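# Stack four magnet blocks into one neat tower

## Task

Take four magnet blocks out of the heap and pile them squarely one on top of another in a single column, then open the grippers and leave the stack standing on its own.

## Robot and tools

Robot and frames. There are two arms, left_arm and right_arm, each with a parallel gripper. The scene frame has its origin at table-top height, halfway between the arms' nominal bases, with +x pointing out over the table, +z up, and left_arm on the +y side. Arm names do not match image sides. The calibrated bases sit at left_arm (+0.021, +0.315, 0) m and right_arm (-0.030, -0.287, 0) m, each turned only slightly about z. A two-camera stand is fixed behind the arms. Every hand position, velocity and target in a result is given in that arm's own base frame: end_effector_position in metres and end_effector_quat_wxyz. The table is described in the scene frame. The fingers point along the gripper's +z and close along its y. The reported position is the point between the pads, just under 1 cm behind the tips. Printed poses can be off by a few centimetres, more at long reach.

execute_actions(actions, cameras). actions is a list of actions. Each action is a list of at most 15 rows, and each row is one 1/30 s control step. If an action has fewer rows, its last row is held until step 15. Every row has 14 numbers in [-1, 1]. The first seven are left_arm's dx, dy, dz, rx, ry, rz, opening, and the next seven are the same for right_arm. Always send all 14, even when only one arm moves. dx..rz are offsets along that arm's own base axes, measured from its Hand target at the start of the action. Every row in the action is counted from that same start, not from the row before it. Sending the same offset in a later action therefore moves the arm again. 1.0 equals 0.6 m or 180 degrees. rx, ry, rz together form one rotation vector, turning the gripper about the Hand target's position. A translation longer than 1.0 may be scaled down along its direction. Opening is absolute, not an offset: +1 is fully open (about 87 mm), 0 gives roughly 31-49 mm, -0.5 gives 8-21 mm, and -1 is shut. Sending six zeros leaves an arm where it is, but its opening number is always obeyed, so repeat the current opening to keep it. Images come back only if actions is empty or cameras lists names ("all", or names such as cam_high). An unknown name makes the call invalid.

move(target, speed, blend, opening_speed, blocking, cameras). target is one 14-number row laid out exactly as above, or a list of up to 15 such rows. Every row's offsets are measured from the Hand targets at the move's start, not from the previous row. Each gripper follows a straight line and turns the short way. speed is the top path speed in m/s, from 0.002 to 2.9, default 0.25; turning is capped at twice that value in rad/s. You can give one value, or one per target. blend, in m, rounds the corners between list targets; 0 stops at each one. opening_speed (0.2 or more) ramps the opening, in units per second on the -1..+1 scale. Opening changes on later targets make all arms pause. A move lasts at most 10 s. Paths do not avoid obstacles or the other arm, and grippers can overshoot or lag when fast. Do not route a path close to an arm's own base, because the elbow can swing around. blocking=false returns after about 0.5 s while the move keeps running. The result adds a move: line: done (at rest within 10 mm and 2 degrees), off_target, moving, held or fault, plus limits such as paced (pose clipped) or held (steps withheld).

wait(seconds 0-3600) lets time pass without new commands and returns early if a running move ends. stop() brakes the running move. zoom_image(camera, region=[x0,y0,x1,y1]) enlarges part of the newest image from cam_high, cam_low, cam_left_wrist or cam_right_wrist. The region is in pixels, origin top-left, at most 504 by 504. finished_scene(scene) ends the scene with this scene's number. It is final, so call nothing after it. The stack must already be complete and stable.

Reading results. Hand target is the last commanded pose after clipping, and the next offsets count from it. The gripper often stops short of it because of friction or weight. A later execute_actions, even with all zeros, asks for that pose again. If the gripper still falls short, send the gap as an offset. Orientation commands are clipped to within 40 degrees of the measured orientation. Small moves may not happen at all, or may go sideways, so check the position and tilt after each move and correct them. Tool commands shows each gripper's current command. grip_measured reports finger position on the command scale. In Joint positions, the gripper reading runs from 0 (closed) to 1 (open). To hold a block firmly, command about 0.04 below the grip_measured value at first touch. Joint velocities may be shown as "within noise". Joint torques include offsets and noise. Step readings list positions at some steps during actions.

Cameras, all 896x504: cam_high (wide, fx 434.9), cam_low (fx 638.7), cam_left_wrist, cam_right_wrist. Approximate pinhole+radial intrinsics are supplied.

What to avoid. Do not drop blocks, release a moving block, slam, or hit or push hard on the table or fixed things. Faster moves and targets set farther past a contact press harder. An arm blocked by something keeps pushing until it is commanded back past its gripper. Keep the two grippers, their housings and their wrist cameras apart. The clearance check does not cover them, and closing one gripper on the other's fingers counts as a press between the arms. Do not strain an arm's camera cable. Nothing may fall off the table or be left off it. Loose objects may occasionally be nudged by outside pushes. Holding loads, staying stretched out, or pushing toward unreachable poses heats motors: MOTOR HOT appears at 75 °C, the arm folds and idles at 90 °C, and it collapses at 100 °C. Any arm stop or fault is costly. Joint ranges (rad): waist -2.618..3.054, shoulder 0..3.142, elbow 0..3.142 (straight at 2.901), wrist pitch and wrist yaw ±1.571, wrist roll ±2.094.

Each tool is called after "Emit:" as name(argument=value, ...), one argument or row to a line, values as JSON.

## Session

Emit:
execute_actions(
  actions=[],
)

Nothing of this call was run. Scene 2 begins with your next reply.

Emit:
execute_actions(
  actions=[],
)

Scene clock: 0.00 s.
left_arm: end_effector_position=(+0.3799, +0.0188, +0.0408) grip_measured=+1.000 end_effector_quat_wxyz=(+0.546, -0.072, +0.834, -0.014) | right_arm: end_effector_position=(+0.3705, -0.0433, +0.0485) grip_measured=+1.000 end_effector_quat_wxyz=(+0.572, +0.109, +0.810, -0.073)
Joint positions: left_arm=[0.063 1.543 0.398 0.731 0.003 -0.111 1] | right_arm=[-0.021 1.525 0.336 0.837 0.225 0.089 1]
Joint velocities: within noise
Joint torques (N m): no reading
Heat: left arm: 20 °C; right arm: 21 °C.
Hand target: left_arm +0.3823, +0.0190, +0.0448; +0.551, -0.072, +0.831, -0.014 | right_arm +0.3724, -0.0433, +0.0517; +0.575, +0.109, +0.808, -0.072
Tool commands: left_gripper/opening=+1.0 right_gripper/opening=+1.0

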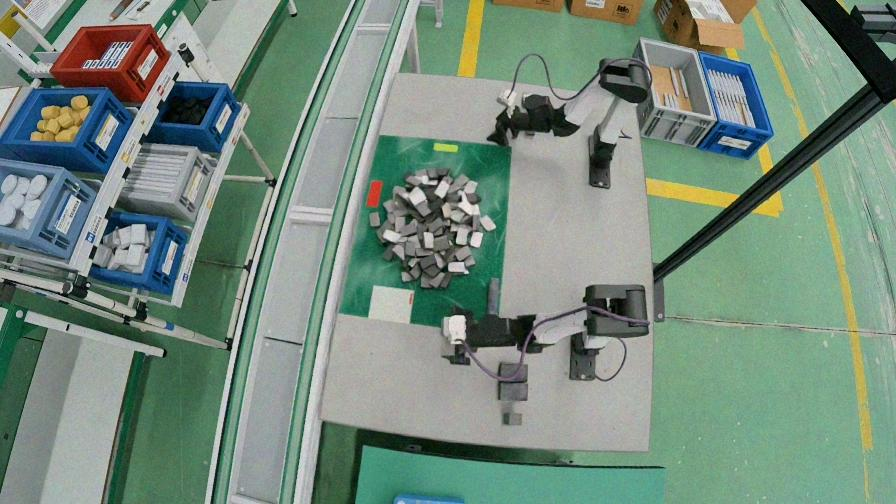

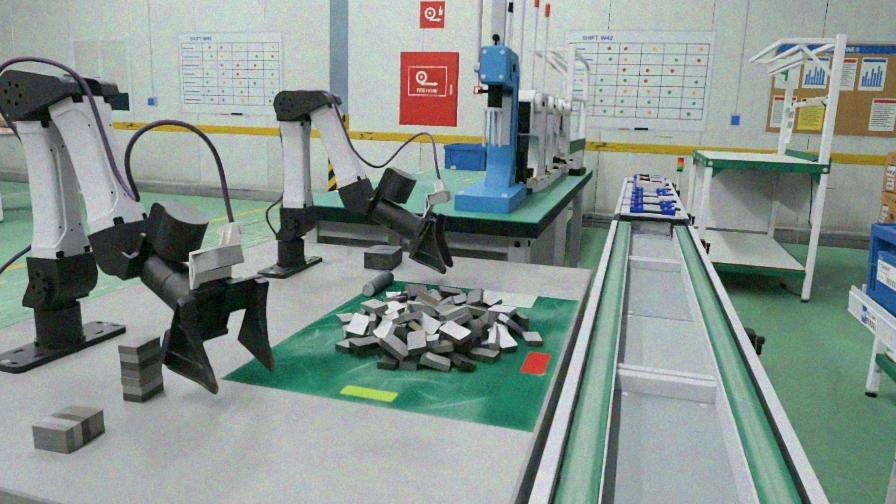

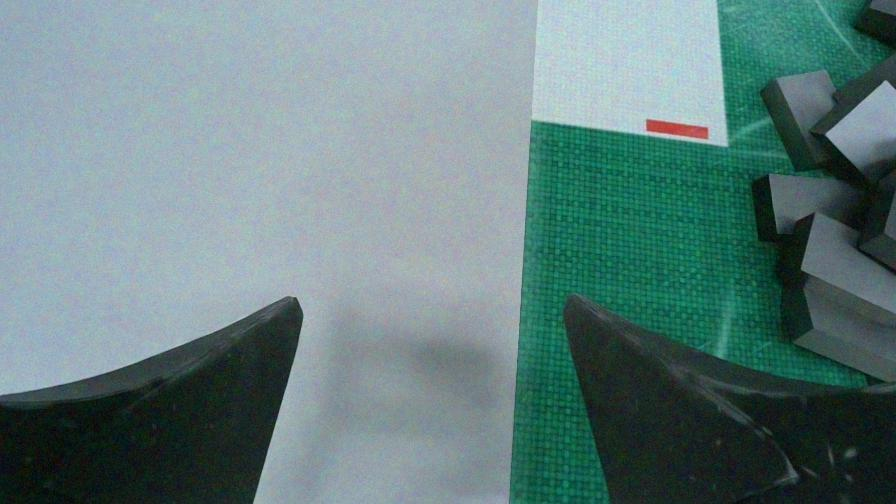

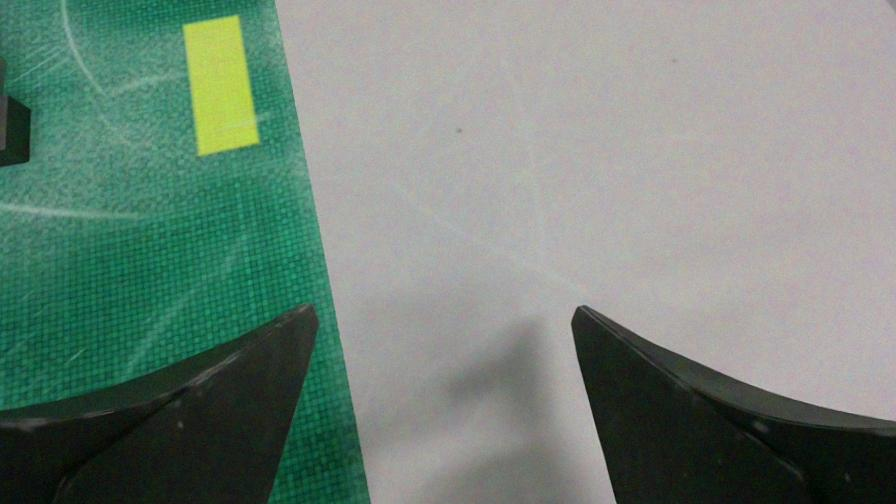

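Emit:
zoom_image(
  camera="cam_high",
  region=[340, 140, 530, 320],
)

Emit:
zoom_image(
  camera="cam_low",
  region=[320, 260, 580, 400],
)

Emit:
zoom_image(
  camera="cam_left_wrist",
  region=[640, 0, 896, 400],
)

Scaled by 2.653 from the camera's image (finer frame: 1280x720).

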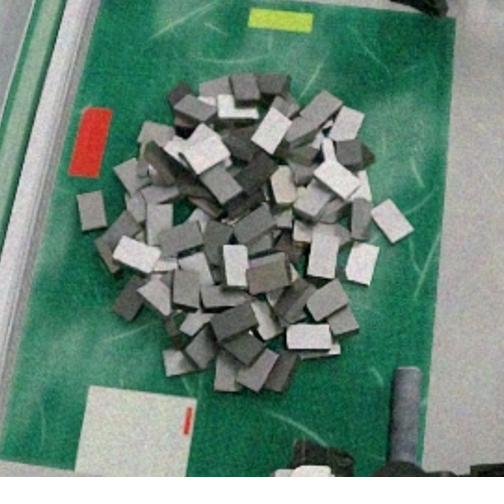

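Scaled by 1.938 from the camera's image (finer frame: 1280x720).

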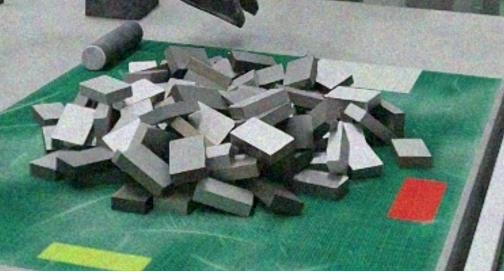

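Scaled by 1.260 from the camera's image (finer frame: 1280x720).

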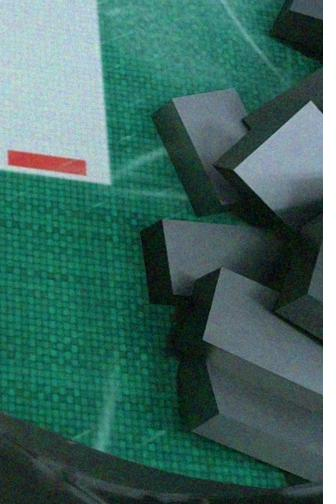

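Emit:
move(
  target=[
    [0,0,0,0,0,0,1,-0.03,0.1,0.3,0.02,0.2,0.037,1],
    [0,0,0,0,0,0,1,-0.033,0.483,0.367,0.049,0.391,0.074,1],
  ],
  blend=0.05,
  speed=0.4,
  cameras=["all"],
)

Scene clock: 31.30 s.
left_arm: end_effector_position=(+0.3799, +0.0188, +0.0408) grip_measured=+1.000 end_effector_quat_wxyz=(+0.546, -0.072, +0.834, -0.014) | right_arm: end_effector_position=(+0.3518, +0.2465, +0.2739) grip_measured=+1.000 end_effector_quat_wxyz=(+0.207, +0.005, +0.969, +0.136)
Joint positions: left_arm=[0.063 1.543 0.398 0.731 0.003 -0.111 1] | right_arm=[0.555 2.086 2.565 -1.549 -0.011 0.567 1]
Joint torques (N m): left_arm=[0.23 -5.61 6.72 2.7 -0.01 -0.06] | right_arm=[-0.94 -8.79 7.53 0.84 -0.04 0.24]
Heat: left arm: 24 °C; right arm: 25 °C.
Hand target: left_arm +0.3823, +0.0190, +0.0449; +0.551, -0.072, +0.831, -0.014 | right_arm +0.3526, +0.2464, +0.2719; +0.000, +0.001, +1.000, +0.000
Off the commanded pose: left_arm 0.005 m, 1 deg | right_arm 0.002 m, 29 deg.
joint sent to its limit (right arm) — joint 4 (wrist pitch), lower limit. The joint targets are off in orientation, not in position.
move: off_target (right_arm)

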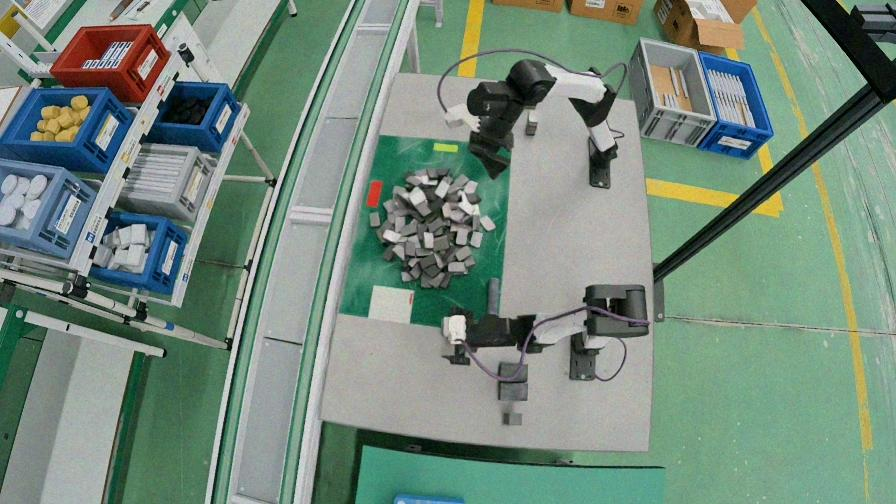

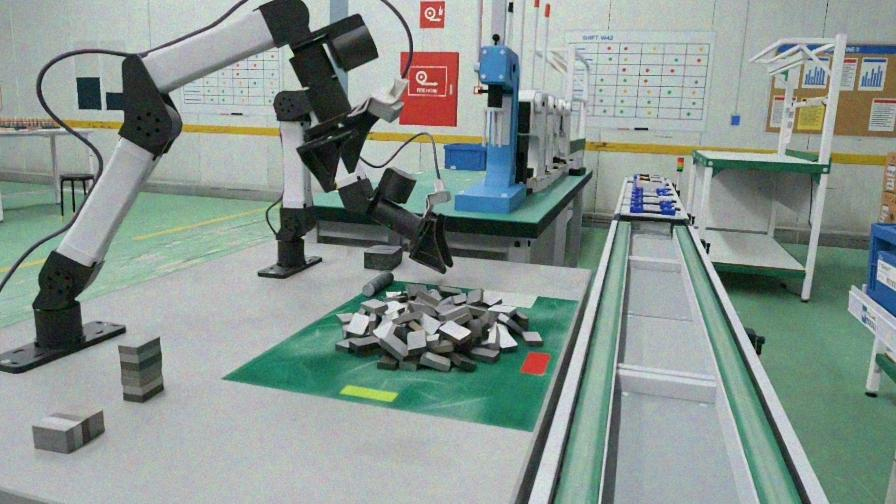

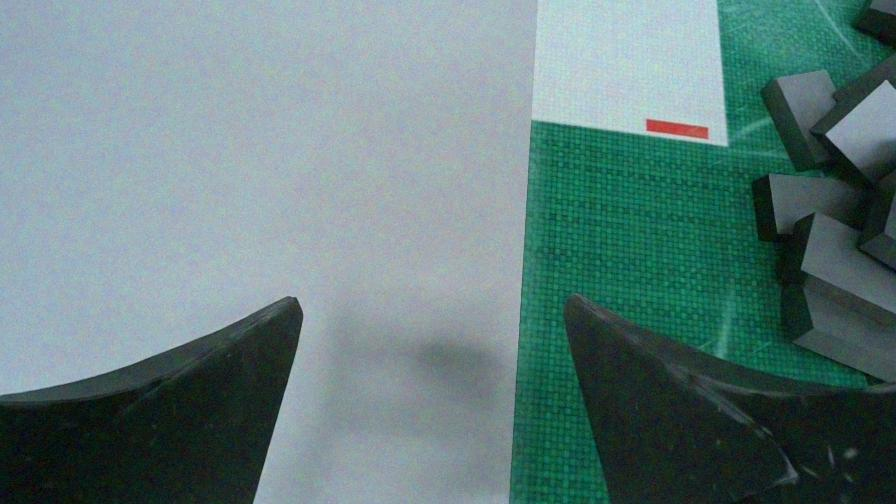

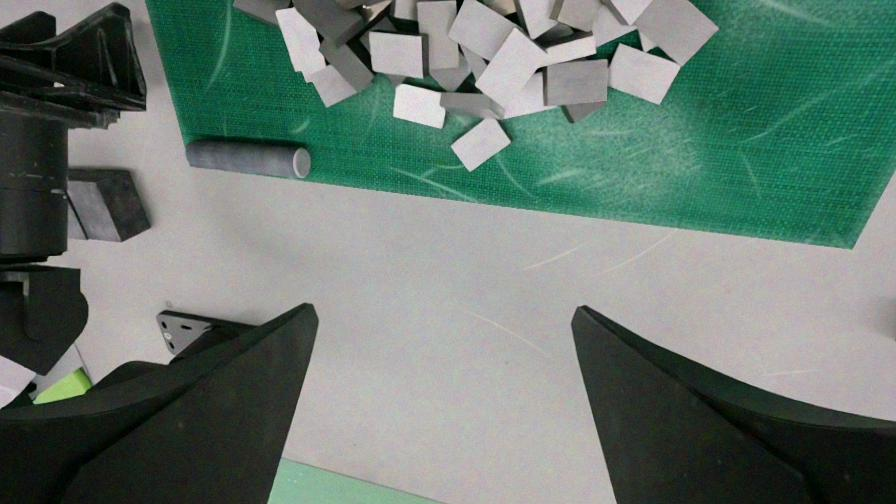

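Emit:
move(
  target=[0,0,0,0,0,0,1,-0.006,-0.049,-0.22,0,0,0,1],
  speed=0.3,
  cameras=["cam_right_wrist"],
)

Scene clock: 59.47 s.
left_arm: end_effector_position=(+0.3799, +0.0188, +0.0408) grip_measured=+1.000 end_effector_quat_wxyz=(+0.546, -0.072, +0.834, -0.014) | right_arm: end_effector_position=(+0.3509, +0.2233, +0.1449) grip_measured=+1.000 end_effector_quat_wxyz=(+0.040, +0.007, +0.999, +0.029)
Joint positions: left_arm=[0.063 1.543 0.398 0.731 0.003 -0.111 1] | right_arm=[0.512 2.257 2.334 -1.55 -0.011 0.526 1]
Joint torques (N m): left_arm=[0.28 -5.64 6.86 2.68 0 -0.07] | right_arm=[-0.9 -10.84 5.38 0.23 0.14 -0.03]
Heat: left arm: 26 °C; right arm: 25 °C.
Hand target: left_arm +0.3823, +0.0190, +0.0449; +0.551, -0.072, +0.831, -0.014 | right_arm +0.3491, +0.2170, +0.1399; +0.001, +0.001, +1.000, -0.001
Off the commanded pose: left_arm 0.005 m, 1 deg | right_arm 0.008 m, 6 deg.
joint sent to its limit (right arm) — joint 4 (wrist pitch), lower limit. The joint targets are off in orientation, not in position.
move: off_target (right_arm)

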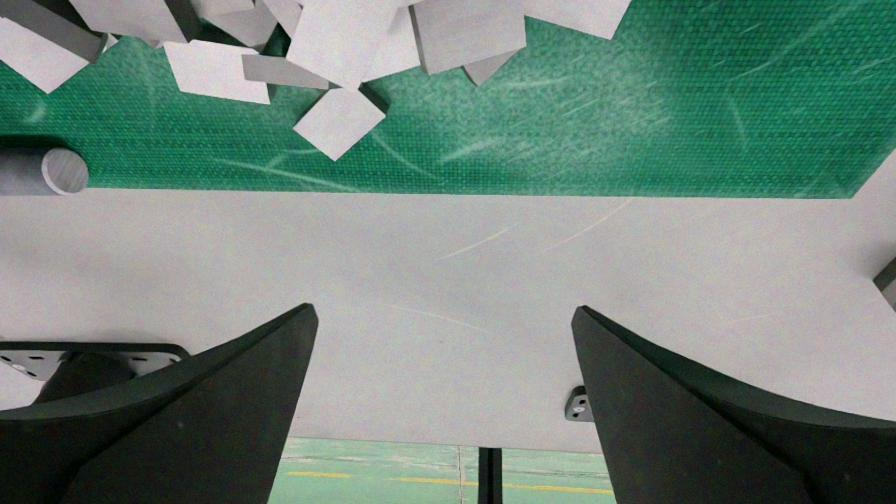

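Emit:
move(
  target=[0,0,0,0,0,0,1,-0.0235,0.108,-0.083,0,0,-0.225,1],
  speed=0.3,
  cameras=["cam_right_wrist"],
)

Scene clock: 93.97 s.
left_arm: end_effector_position=(+0.3799, +0.0188, +0.0408) grip_measured=+1.000 end_effector_quat_wxyz=(+0.546, -0.072, +0.834, -0.014) | right_arm: end_effector_position=(+0.3344, +0.2797, +0.0989) grip_measured=+1.000 end_effector_quat_wxyz=(+0.000, +0.342, +0.940, +0.005)
Joint positions: left_arm=[0.063 1.543 0.398 0.731 0.003 -0.111 1] | right_arm=[0.602 2.288 2.19 -1.465 -0.005 1.3 1]
Joint torques (N m): left_arm=[0.27 -5.59 6.75 2.69 -0.01 -0.08] | right_arm=[0.16 -11.19 5.18 0.32 0.16 0.24]
Heat: left arm: 28 °C; right arm: 37 °C.
Hand target: left_arm +0.3823, +0.0190, +0.0449; +0.551, -0.072, +0.831, -0.014 | right_arm +0.3350, +0.2818, +0.0901; +0.000, +0.347, +0.938, -0.001
Off the commanded pose: left_arm 0.005 m, 1 deg | right_arm 0.009 m, 1 deg.
move: done

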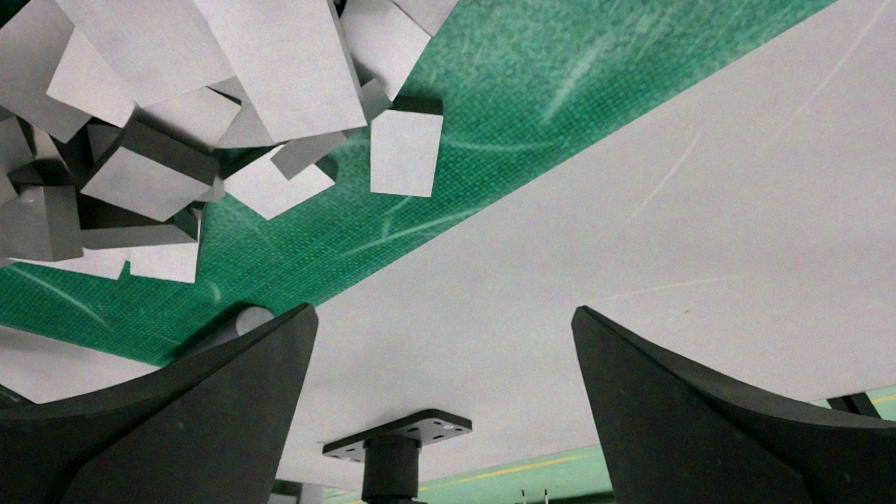

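Emit:
move(
  target=[0,0,0,0,0,0,1,0.0197,0.0248,-0.085,0,0,-0.07,1],
  cameras=["cam_right_wrist"],
)

Scene clock: 118.13 s.
left_arm: end_effector_position=(+0.3799, +0.0188, +0.0408) grip_measured=+1.000 end_effector_quat_wxyz=(+0.546, -0.072, +0.834, -0.014) | right_arm: end_effector_position=(+0.3449, +0.2940, +0.0480) grip_measured=+1.000 end_effector_quat_wxyz=(-0.003, +0.441, +0.898, +0.000)
Joint positions: left_arm=[0.063 1.543 0.398 0.731 0.003 -0.111 1] | right_arm=[0.612 2.33 2.058 -1.302 -0.005 1.525 1]
Joint torques (N m): left_arm=[0.34 -5.61 6.8 2.67 -0.01 -0.08] | right_arm=[0.17 -11.49 5.12 0.39 0.17 0.32]
Heat: left arm: 29 °C; right arm: 36 °C.
Hand target: left_arm +0.3823, +0.0190, +0.0449; +0.551, -0.072, +0.831, -0.014 | right_arm +0.3467, +0.2968, +0.0391; +0.000, +0.447, +0.894, -0.001
Off the commanded pose: left_arm 0.005 m, 1 deg | right_arm 0.009 m, 1 deg.
move: done

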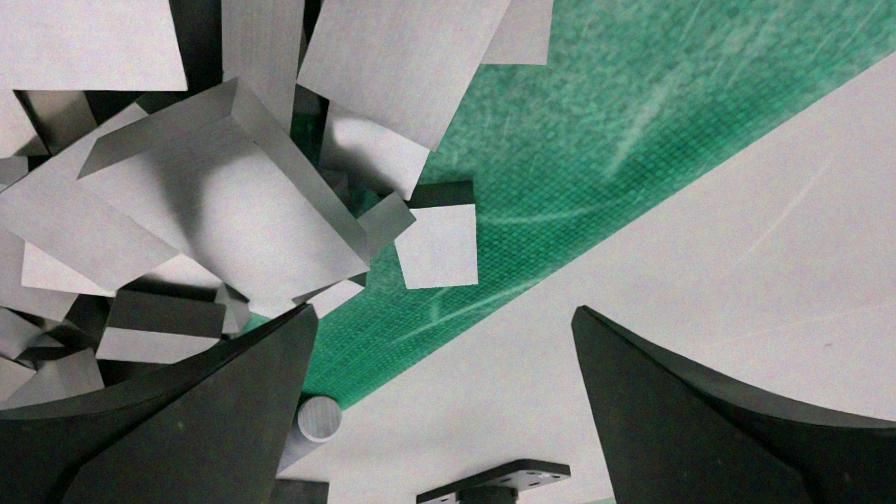

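Emit:
move(
  target=[0,0,0,0,0,0,1,-0.0142,0.0183,-0.028,0,0,0,0.2],
  cameras=["cam_right_wrist"],
)

Scene clock: 149.23 s.
left_arm: end_effector_position=(+0.3799, +0.0188, +0.0408) grip_measured=+1.000 end_effector_quat_wxyz=(+0.546, -0.072, +0.834, -0.014) | right_arm: end_effector_position=(+0.3379, +0.3074, +0.0327) grip_measured=+0.200 end_effector_quat_wxyz=(+0.000, +0.441, +0.897, +0.006)
Joint positions: left_arm=[0.063 1.543 0.398 0.731 0.003 -0.111 1] | right_arm=[0.645 2.33 1.998 -1.229 -0.005 1.559 0.6]
Joint torques (N m): left_arm=[0.29 -5.56 6.82 2.68 -0.02 -0.07] | right_arm=[-0.17 -11.1 5.39 0.3 0.16 0.25]
Heat: left arm: 31 °C; right arm: 43 °C.
Hand target: left_arm +0.3823, +0.0190, +0.0449; +0.551, -0.072, +0.831, -0.014 | right_arm +0.3383, +0.3077, +0.0223; +0.000, +0.448, +0.894, -0.001
Off the commanded pose: left_arm 0.005 m, 1 deg | right_arm 0.010 m, 1 deg.
move: done

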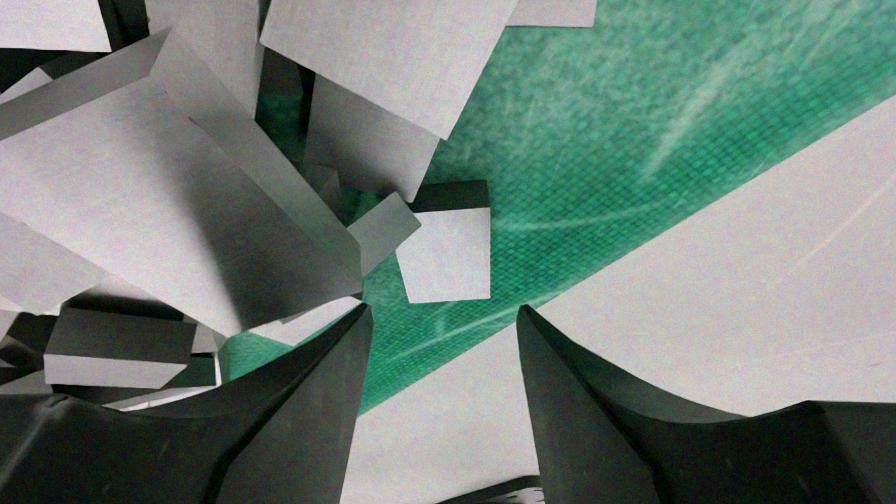

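Emit:
move(
  target=[0,0,0,0,0,0,1,-0.007,0.001,-0.0345,0,0,0,0.2],
  speed=0.12,
  cameras=["cam_right_wrist"],
)

Scene clock: 158.67 s.
left_arm: end_effector_position=(+0.3799, +0.0188, +0.0408) grip_measured=+1.000 end_effector_quat_wxyz=(+0.546, -0.072, +0.834, -0.014) | right_arm: end_effector_position=(+0.3341, +0.3055, +0.0191) grip_measured=+0.200 end_effector_quat_wxyz=(-0.004, +0.443, +0.896, +0.002)
Joint positions: left_arm=[0.063 1.543 0.398 0.731 0.003 -0.111 1] | right_arm=[0.645 2.329 1.941 -1.183 -0.009 1.563 0.6]
Joint torques (N m): left_arm=[0.27 -5.63 6.82 2.68 -0.03 -0.08] | right_arm=[0.47 -10.91 3.14 0.63 0.21 0.31]
Heat: left arm: 31 °C; right arm: 43 °C.
Hand target: left_arm +0.3823, +0.0190, +0.0449; +0.551, -0.072, +0.831, -0.014 | right_arm +0.3342, +0.3083, +0.0017; +0.000, +0.448, +0.894, -0.001
Off the commanded pose: left_arm 0.005 m, 1 deg | right_arm 0.018 m, 1 deg.
move: off_target (right_arm)

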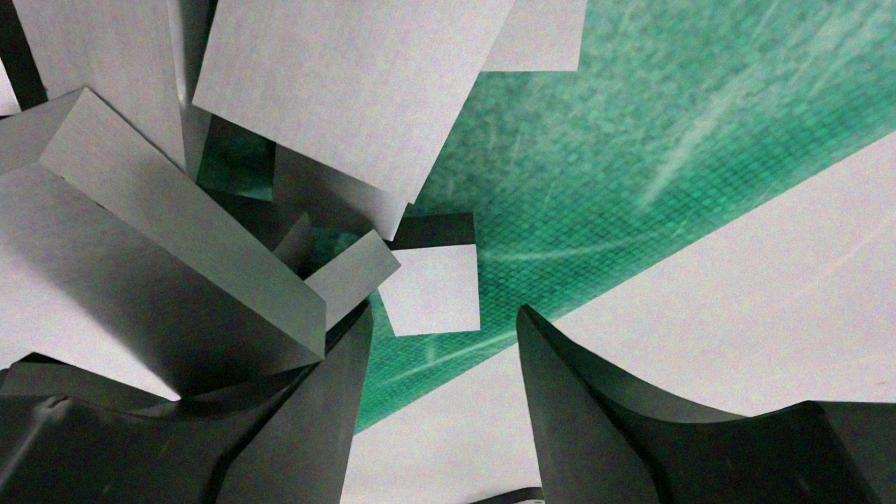

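Emit:
move(
  target=[
    [0,0,0,0,0,0,1,0,-0.004,0.085,0,0,0,0.3],
    [0,0,0,0,0,0,1,0,-0.004,0.085,0,0,0.5,0.6],
  ],
  speed=0.3,
  cameras=["cam_right_wrist"],
)

Scene clock: 181.13 s.
left_arm: end_effector_position=(+0.3799, +0.0188, +0.0408) grip_measured=+1.000 end_effector_quat_wxyz=(+0.546, -0.072, +0.834, -0.014) | right_arm: end_effector_position=(+0.3343, +0.3053, +0.0563) grip_measured=+0.600 end_effector_quat_wxyz=(+0.005, -0.306, +0.952, +0.007)
Joint positions: left_arm=[0.063 1.543 0.398 0.731 0.003 -0.111 1] | right_arm=[0.727 2.582 2.552 -1.526 -0.008 0.105 0.8]
Joint torques (N m): left_arm=[0.32 -5.57 6.76 2.69 -0.02 -0.07] | right_arm=[0.24 -11.88 8.92 0.1 0.12 0]
Heat: left arm: 32 °C; right arm: 43 °C.
Hand target: left_arm +0.3823, +0.0190, +0.0449; +0.551, -0.072, +0.831, -0.014 | right_arm +0.3341, +0.3059, +0.0528; +0.001, -0.316, +0.949, +0.000
Off the commanded pose: left_arm 0.005 m, 1 deg | right_arm 0.004 m, 2 deg.
move: done

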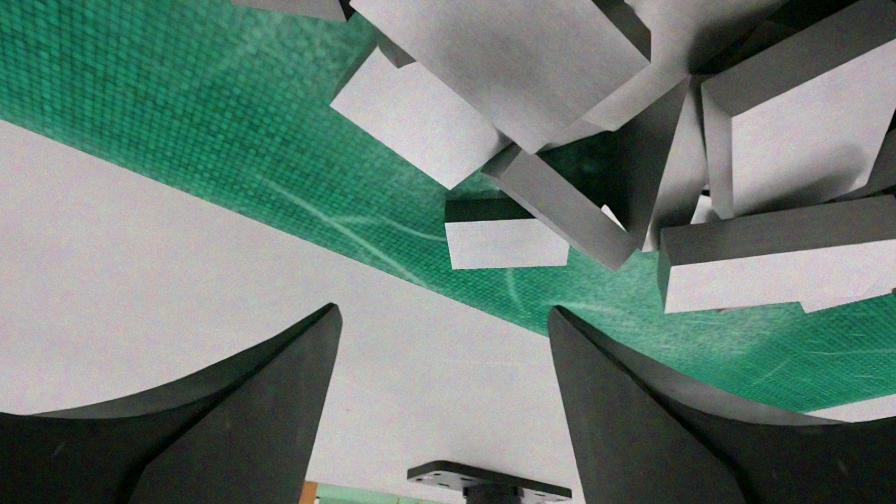

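Emit:
move(
  target=[0,0,0,0,0,0,1,0.07,-0.0,0.42,0,0,-0.21,0.6],
  speed=0.4,
  cameras=["cam_right_wrist"],
)

Emit:
zoom_image(
  camera="cam_right_wrist",
  region=[196, 0, 700, 300],
)

Scene clock: 253.07 s.
left_arm: end_effector_position=(+0.3799, +0.0188, +0.0407) grip_measured=+1.000 end_effector_quat_wxyz=(+0.546, -0.072, +0.834, -0.014) | right_arm: end_effector_position=(+0.3742, +0.3067, +0.2905) grip_measured=+0.600 end_effector_quat_wxyz=(+0.250, +0.032, +0.945, +0.209)
Joint positions: left_arm=[0.063 1.543 0.398 0.73 0.003 -0.111 1] | right_arm=[0.622 2.253 2.853 -1.508 -0.024 0.699 0.8]
Joint torques (N m): left_arm=[0.27 -5.6 6.8 2.69 -0.01 -0.05] | right_arm=[-1.07 -12.46 6.53 1.37 -0.05 0.2]
Heat: left arm: 34 °C; right arm: 53 °C.
Hand target: left_arm +0.3823, +0.0190, +0.0448; +0.551, -0.072, +0.831, -0.014 | right_arm +0.3761, +0.3060, +0.3046; +0.000, +0.008, +1.000, +0.000
Off the commanded pose: left_arm 0.005 m, 1 deg | right_arm 0.014 m, 38 deg.
elbow stopped short (right arm): the move would have taken joint 3 (elbow) straighter than the controller allows.
move: off_target (right_arm)

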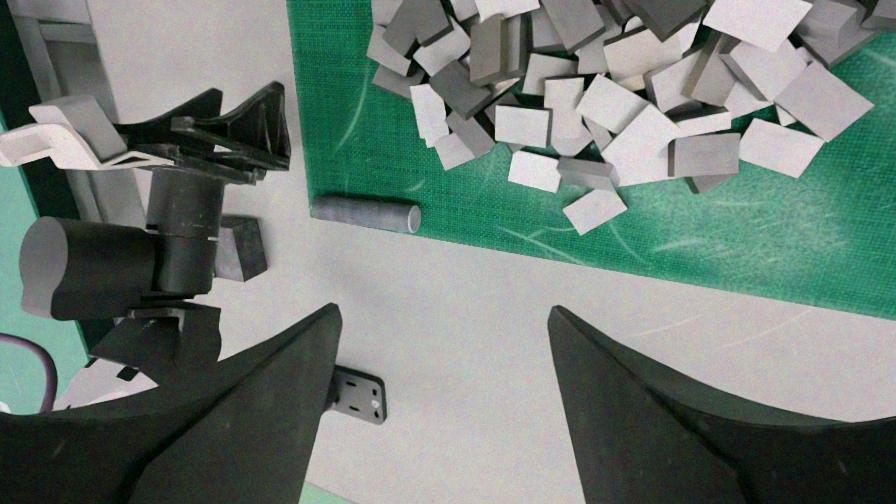

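Scaled by 1.000.

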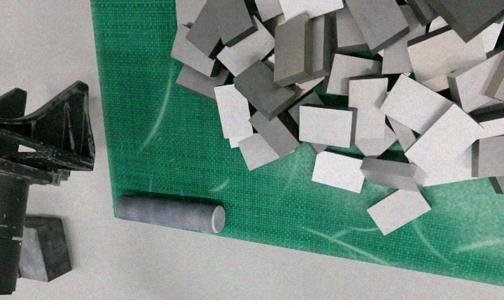

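Emit:
move(
  target=[0,0,0,0,0,0,1,-0.058,-0.033,-0.41,0,0,0,-1],
  speed=0.35,
  cameras=["cam_right_wrist"],
)

Scene clock: 271.00 s.
left_arm: end_effector_position=(+0.3799, +0.0188, +0.0407) grip_measured=+1.000 end_effector_quat_wxyz=(+0.546, -0.072, +0.834, -0.014) | right_arm: end_effector_position=(+0.3407, +0.2847, +0.0559) grip_measured=-0.999 end_effector_quat_wxyz=(-0.004, +0.019, +1.000, +0.002)
Joint positions: left_arm=[0.063 1.543 0.398 0.73 0.003 -0.111 1] | right_arm=[0.634 2.464 2.327 -1.437 -0.008 0.673 0.001]
Joint torques (N m): left_arm=[0.28 -5.55 6.86 2.7 -0.02 -0.07] | right_arm=[0.25 -12.86 8.61 0.07 0.14 0]
Heat: left arm: 35 °C; right arm: 52 °C.
Hand target: left_arm +0.3823, +0.0190, +0.0448; +0.551, -0.072, +0.831, -0.014 | right_arm +0.3414, +0.2862, +0.0587; +0.001, +0.008, +1.000, +0.000
Off the commanded pose: left_arm 0.005 m, 1 deg | right_arm 0.003 m, 1 deg.
move: done

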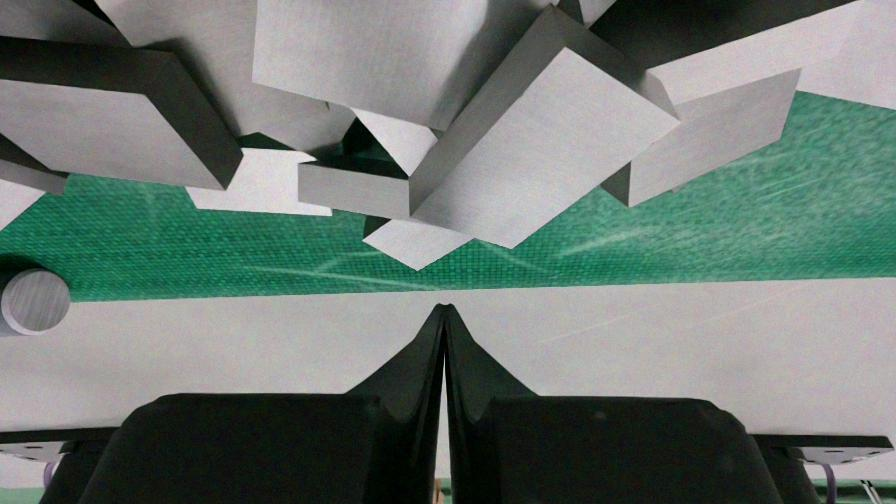

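Emit:
move(
  target=[
    [0,0,0,0,0,0,1,0,0,0.08,0,0,0,-1],
    [0,0,0,0,0,0,1,0.106,-0.03,0.085,0,0,-0.21,0.3],
  ],
  speed=0.3,
  blend=0.02,
  cameras=["cam_right_wrist"],
)

Scene clock: 312.57 s.
left_arm: end_effector_position=(+0.3799, +0.0188, +0.0407) grip_measured=+1.000 end_effector_quat_wxyz=(+0.546, -0.072, +0.834, -0.014) | right_arm: end_effector_position=(+0.4029, +0.2691, +0.1123) grip_measured=+0.300 end_effector_quat_wxyz=(+0.041, +0.329, +0.942, +0.052)
Joint positions: left_arm=[0.063 1.543 0.398 0.73 0.003 -0.111 1] | right_arm=[0.506 2.484 2.595 -1.55 -0.008 1.178 0.65]
Joint torques (N m): left_arm=[0.28 -5.6 6.76 2.7 -0.02 -0.07] | right_arm=[-0.72 -11.67 8.54 0.24 0.11 0.27]
Heat: left arm: 36 °C; right arm: 58 °C.
Hand target: left_arm +0.3823, +0.0190, +0.0448; +0.551, -0.072, +0.831, -0.014 | right_arm +0.4050, +0.2682, +0.1097; +0.001, +0.332, +0.943, +0.000
Off the commanded pose: left_arm 0.005 m, 1 deg | right_arm 0.003 m, 8 deg.
joint sent to its limit (right arm) — joint 4 (wrist pitch), lower limit. The joint targets are off in orientation, not in position.
move: off_target (right_arm); target 2's new opening was sent with right_arm's hand 0.003 m and 8 deg from that target

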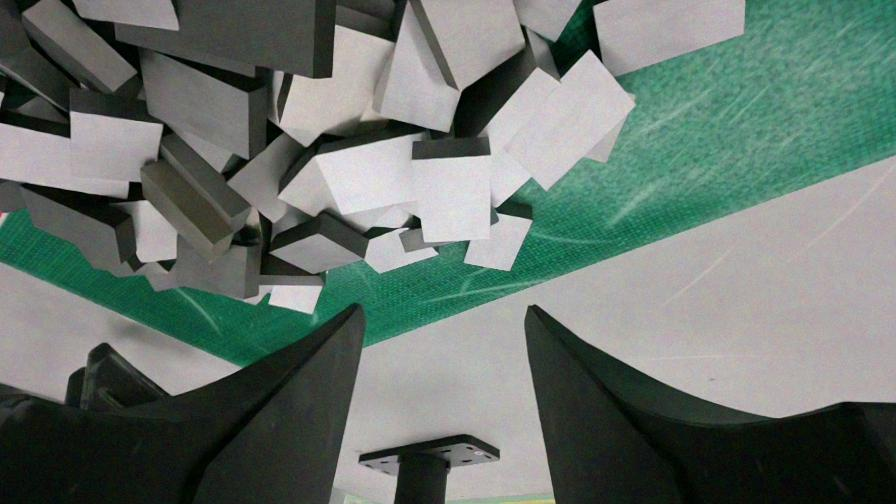

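Emit:
move(
  target=[0,0,0,0,0,0,1,0.029,-0.027,-0.045,0,0,0,0.3],
  speed=0.2,
  cameras=["cam_right_wrist","cam_low"],
)

Emit:
zoom_image(
  camera="cam_low",
  region=[280, 160, 560, 390],
)

Scene clock: 327.97 s.
left_arm: end_effector_position=(+0.3799, +0.0188, +0.0407) grip_measured=+1.000 end_effector_quat_wxyz=(+0.546, -0.072, +0.834, -0.014) | right_arm: end_effector_position=(+0.4220, +0.2526, +0.0830) grip_measured=+0.300 end_effector_quat_wxyz=(+0.030, +0.344, +0.938, +0.037)
Joint positions: left_arm=[0.063 1.543 0.398 0.73 0.003 -0.111 1] | right_arm=[0.459 2.579 2.654 -1.551 -0.008 1.162 0.65]
Joint torques (N m): left_arm=[0.29 -5.56 6.79 2.68 -0.01 -0.06] | right_arm=[-0.32 -12.63 8.42 0.23 0.13 -0.02]
Heat: left arm: 36 °C; right arm: 53 °C.
Hand target: left_arm +0.3823, +0.0190, +0.0448; +0.551, -0.072, +0.831, -0.014 | right_arm +0.4224, +0.2519, +0.0826; +0.000, +0.332, +0.943, -0.001
Off the commanded pose: left_arm 0.005 m, 1 deg | right_arm 0.001 m, 6 deg.
joint sent to its limit (right arm) — joint 4 (wrist pitch), lower limit. The joint targets are off in orientation, not in position.
move: off_target (right_arm)
Images, in order (width x height): cam_low 896x504, cam_right_wrist 896x504.

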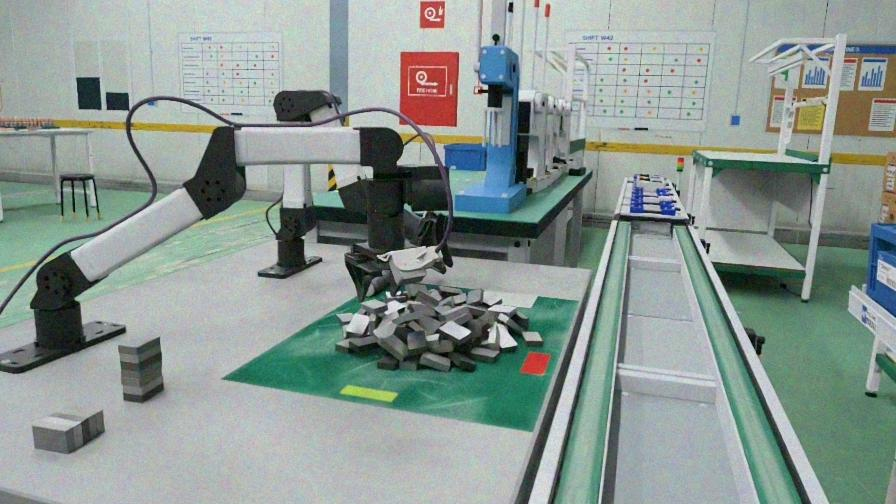

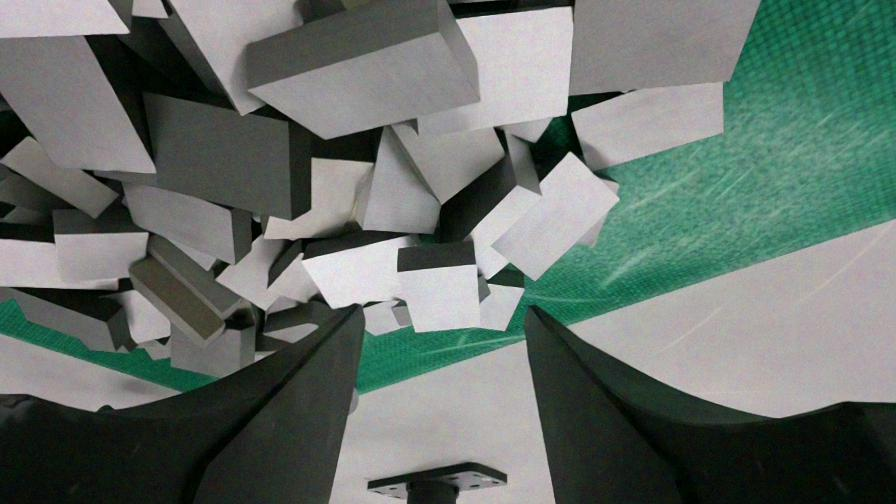

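Scaled by 1.800 from the camera's image (finer frame: 1280x720).

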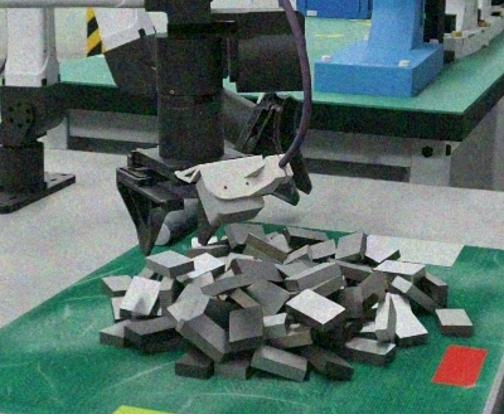

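Emit:
move(
  target=[0,0,0,0,0,0,1,0.003,0.004,-0.042,0,0,0,0.1],
  speed=0.12,
  cameras=["cam_right_wrist"],
)

Scene clock: 336.77 s.
left_arm: end_effector_position=(+0.3799, +0.0188, +0.0407) grip_measured=+1.000 end_effector_quat_wxyz=(+0.546, -0.072, +0.834, -0.014) | right_arm: end_effector_position=(+0.4243, +0.2537, +0.0598) grip_measured=+0.100 end_effector_quat_wxyz=(+0.018, +0.343, +0.939, +0.024)
Joint positions: left_arm=[0.063 1.543 0.398 0.73 0.003 -0.111 1] | right_arm=[0.459 2.645 2.688 -1.553 -0.008 1.161 0.55]
Joint torques (N m): left_arm=[0.29 -5.57 6.8 2.67 -0.01 -0.07] | right_arm=[-0.03 -12.77 8.55 0.11 0.15 0.02]
Heat: left arm: 36 °C; right arm: 56 °C.
Hand target: left_arm +0.3823, +0.0190, +0.0448; +0.551, -0.072, +0.831, -0.014 | right_arm +0.4241, +0.2543, +0.0575; +0.000, +0.332, +0.943, -0.001
Off the commanded pose: left_arm 0.005 m, 1 deg | right_arm 0.002 m, 4 deg.
joint sent to its limit (right arm) — joint 4 (wrist pitch), lower limit. The joint targets are off in orientation, not in position.
move: off_target (right_arm)

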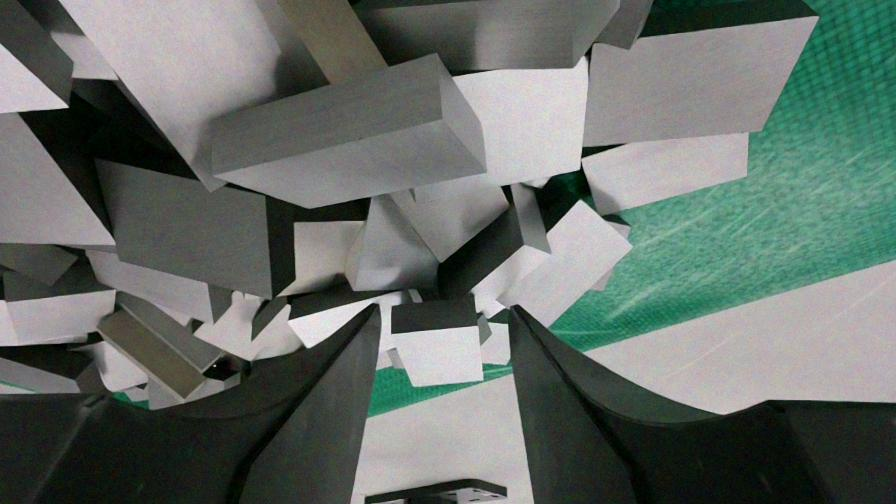

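Emit:
move(
  target=[
    [0,0,0,0,0,0,1,-0.009,0.007,-0.018,0,0,0,0.1],
    [0,0,0,0,0,0,1,-0.009,0.007,-0.018,0,0,0,-1],
  ],
  speed=0.12,
  opening_speed=1,
  cameras=["cam_right_wrist"],
)

Scene clock: 347.30 s.
left_arm: end_effector_position=(+0.3799, +0.0188, +0.0407) grip_measured=+1.000 end_effector_quat_wxyz=(+0.546, -0.072, +0.834, -0.014) | right_arm: end_effector_position=(+0.4219, +0.2564, +0.0560) grip_measured=-0.195 end_effector_quat_wxyz=(+0.016, +0.340, +0.940, +0.020)
Joint positions: left_arm=[0.063 1.543 0.398 0.73 0.003 -0.111 1] | right_arm=[0.467 2.653 2.688 -1.554 -0.004 1.161 0.402]
Joint torques (N m): left_arm=[0.27 -5.59 6.75 2.7 -0.04 -0.07] | right_arm=[0.42 -11.77 7.6 0.16 0.15 0.11]
Heat: left arm: 36 °C; right arm: 58 °C.
Hand target: left_arm +0.3823, +0.0190, +0.0448; +0.551, -0.072, +0.831, -0.014 | right_arm +0.4187, +0.2586, +0.0466; +0.000, +0.332, +0.943, -0.001
Off the commanded pose: left_arm 0.005 m, 1 deg | right_arm 0.010 m, 3 deg.
joint sent to its limit (right arm) — joint 4 (wrist pitch), lower limit. The joint targets still meet the commanded pose.
move: off_target (right_arm); target 2's new opening was sent with right_arm's hand 0.012 m and 3 deg from that target

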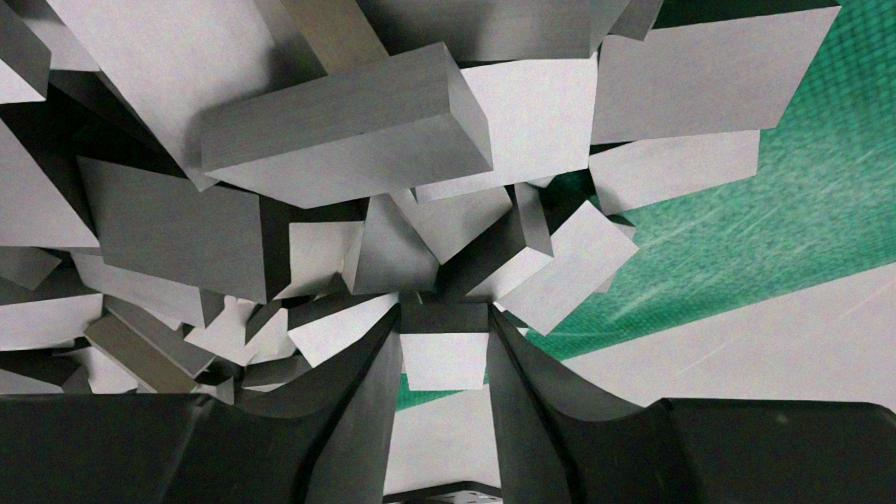

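Emit:
move(
  target=[
    [0,0,0,0,0,0,1,0,0,0.15,0,0,0,-0.35],
    [0,0,0,0,0,0,1,-0.248,-0.214,0.15,0,0,0.215,-0.35],
    [0,0,0,0,0,0,1,-0.248,-0.214,0,0,0,0.215,-0.35],
  ],
  speed=[0.15,0.3,0.2],
  blend=0.03,
  cameras=["cam_right_wrist","cam_low","cam_high"],
)

Emit:
zoom_image(
  camera="cam_low",
  region=[150, 230, 400, 420],
)

Scene clock: 362.20 s.
left_arm: end_effector_position=(+0.3799, +0.0188, +0.0407) grip_measured=+1.000 end_effector_quat_wxyz=(+0.546, -0.072, +0.834, -0.014) | right_arm: end_effector_position=(+0.2700, +0.1313, +0.0486) grip_measured=-0.195 end_effector_quat_wxyz=(+0.001, +0.005, +1.000, -0.005)
Joint positions: left_arm=[0.063 1.543 0.398 0.73 0.003 -0.111 1] | right_arm=[0.403 1.861 1.347 -1.058 0.01 0.412 0.402]
Joint torques (N m): left_arm=[0.27 -5.56 6.79 2.68 -0.01 -0.06] | right_arm=[-0.88 -8.92 5.19 0.3 -0.01 0]
Heat: left arm: 37 °C; right arm: 56 °C.
Hand target: left_arm +0.3823, +0.0190, +0.0448; +0.551, -0.072, +0.831, -0.014 | right_arm +0.2699, +0.1301, +0.0466; +0.000, +0.001, +1.000, +0.000
Off the commanded pose: left_arm 0.005 m, 1 deg | right_arm 0.002 m, 1 deg.
move: done
Images, in order (width x height): cam_high 896x504, cam_low 896x504, cam_right_wrist 896x504.

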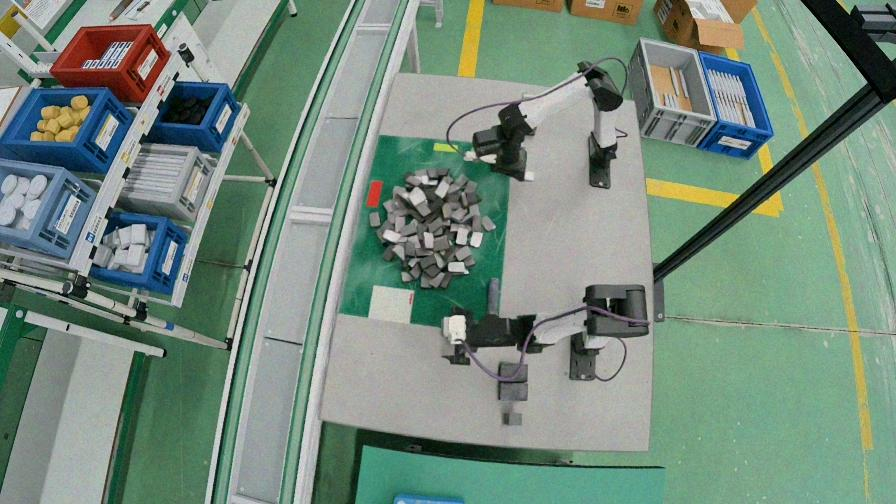

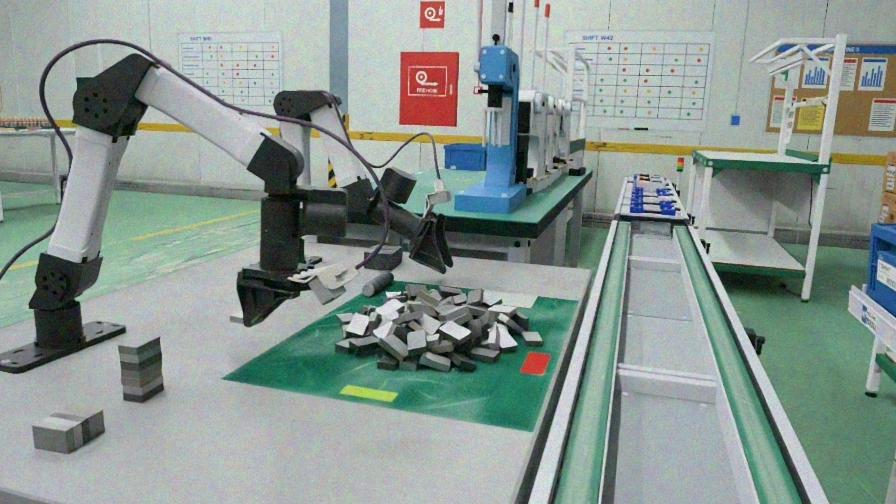

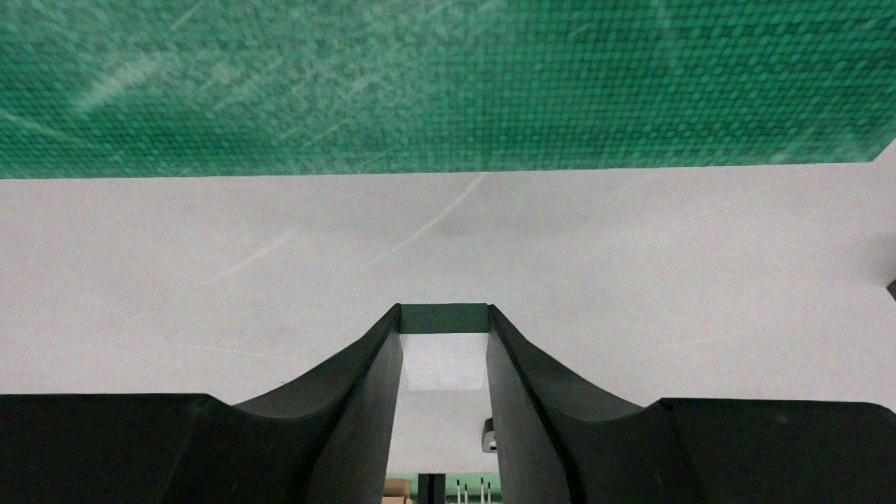

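Scaled by 2.016 from the camera's image (finer frame: 1280x720).

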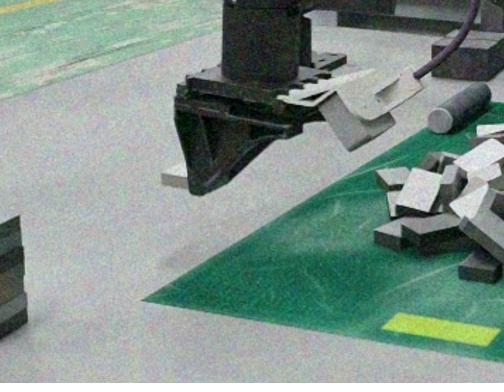

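Emit:
move(
  target=[0,0,0,0,0,0,1,0,0,-0.045,0,0,0,-0.35],
  speed=0.1,
  cameras=["cam_low"],
)

Emit:
zoom_image(
  camera="cam_low",
  region=[190, 250, 340, 370],
)

Scene clock: 371.57 s.
left_arm: end_effector_position=(+0.3799, +0.0188, +0.0407) grip_measured=+1.000 end_effector_quat_wxyz=(+0.546, -0.072, +0.834, -0.014) | right_arm: end_effector_position=(+0.2703, +0.1314, +0.0244) grip_measured=-0.195 end_effector_quat_wxyz=(+0.005, +0.005, +1.000, -0.003)
Joint positions: left_arm=[0.063 1.543 0.398 0.73 0.003 -0.111 1] | right_arm=[0.403 1.883 1.276 -0.956 0.01 0.412 0.402]
Joint torques (N m): left_arm=[0.27 -5.6 6.76 2.7 -0.03 -0.07] | right_arm=[-0.94 -8.08 5.35 0.38 -0.02 0.01]
Heat: left arm: 37 °C; right arm: 52 °C.
Hand target: left_arm +0.3823, +0.0190, +0.0449; +0.551, -0.072, +0.831, -0.014 | right_arm +0.2700, +0.1301, +0.0197; +0.000, +0.000, +1.000, +0.000
Off the commanded pose: left_arm 0.005 m, 1 deg | right_arm 0.005 m, 1 deg.
move: done

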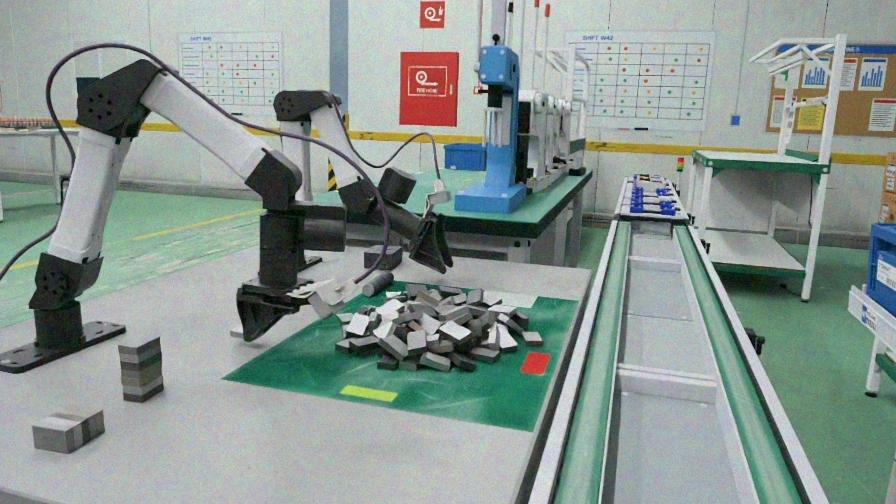

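Scaled by 3.360 from the camera's image (finer frame: 1280x720).

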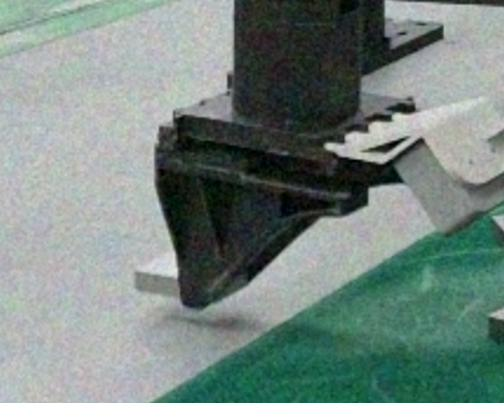

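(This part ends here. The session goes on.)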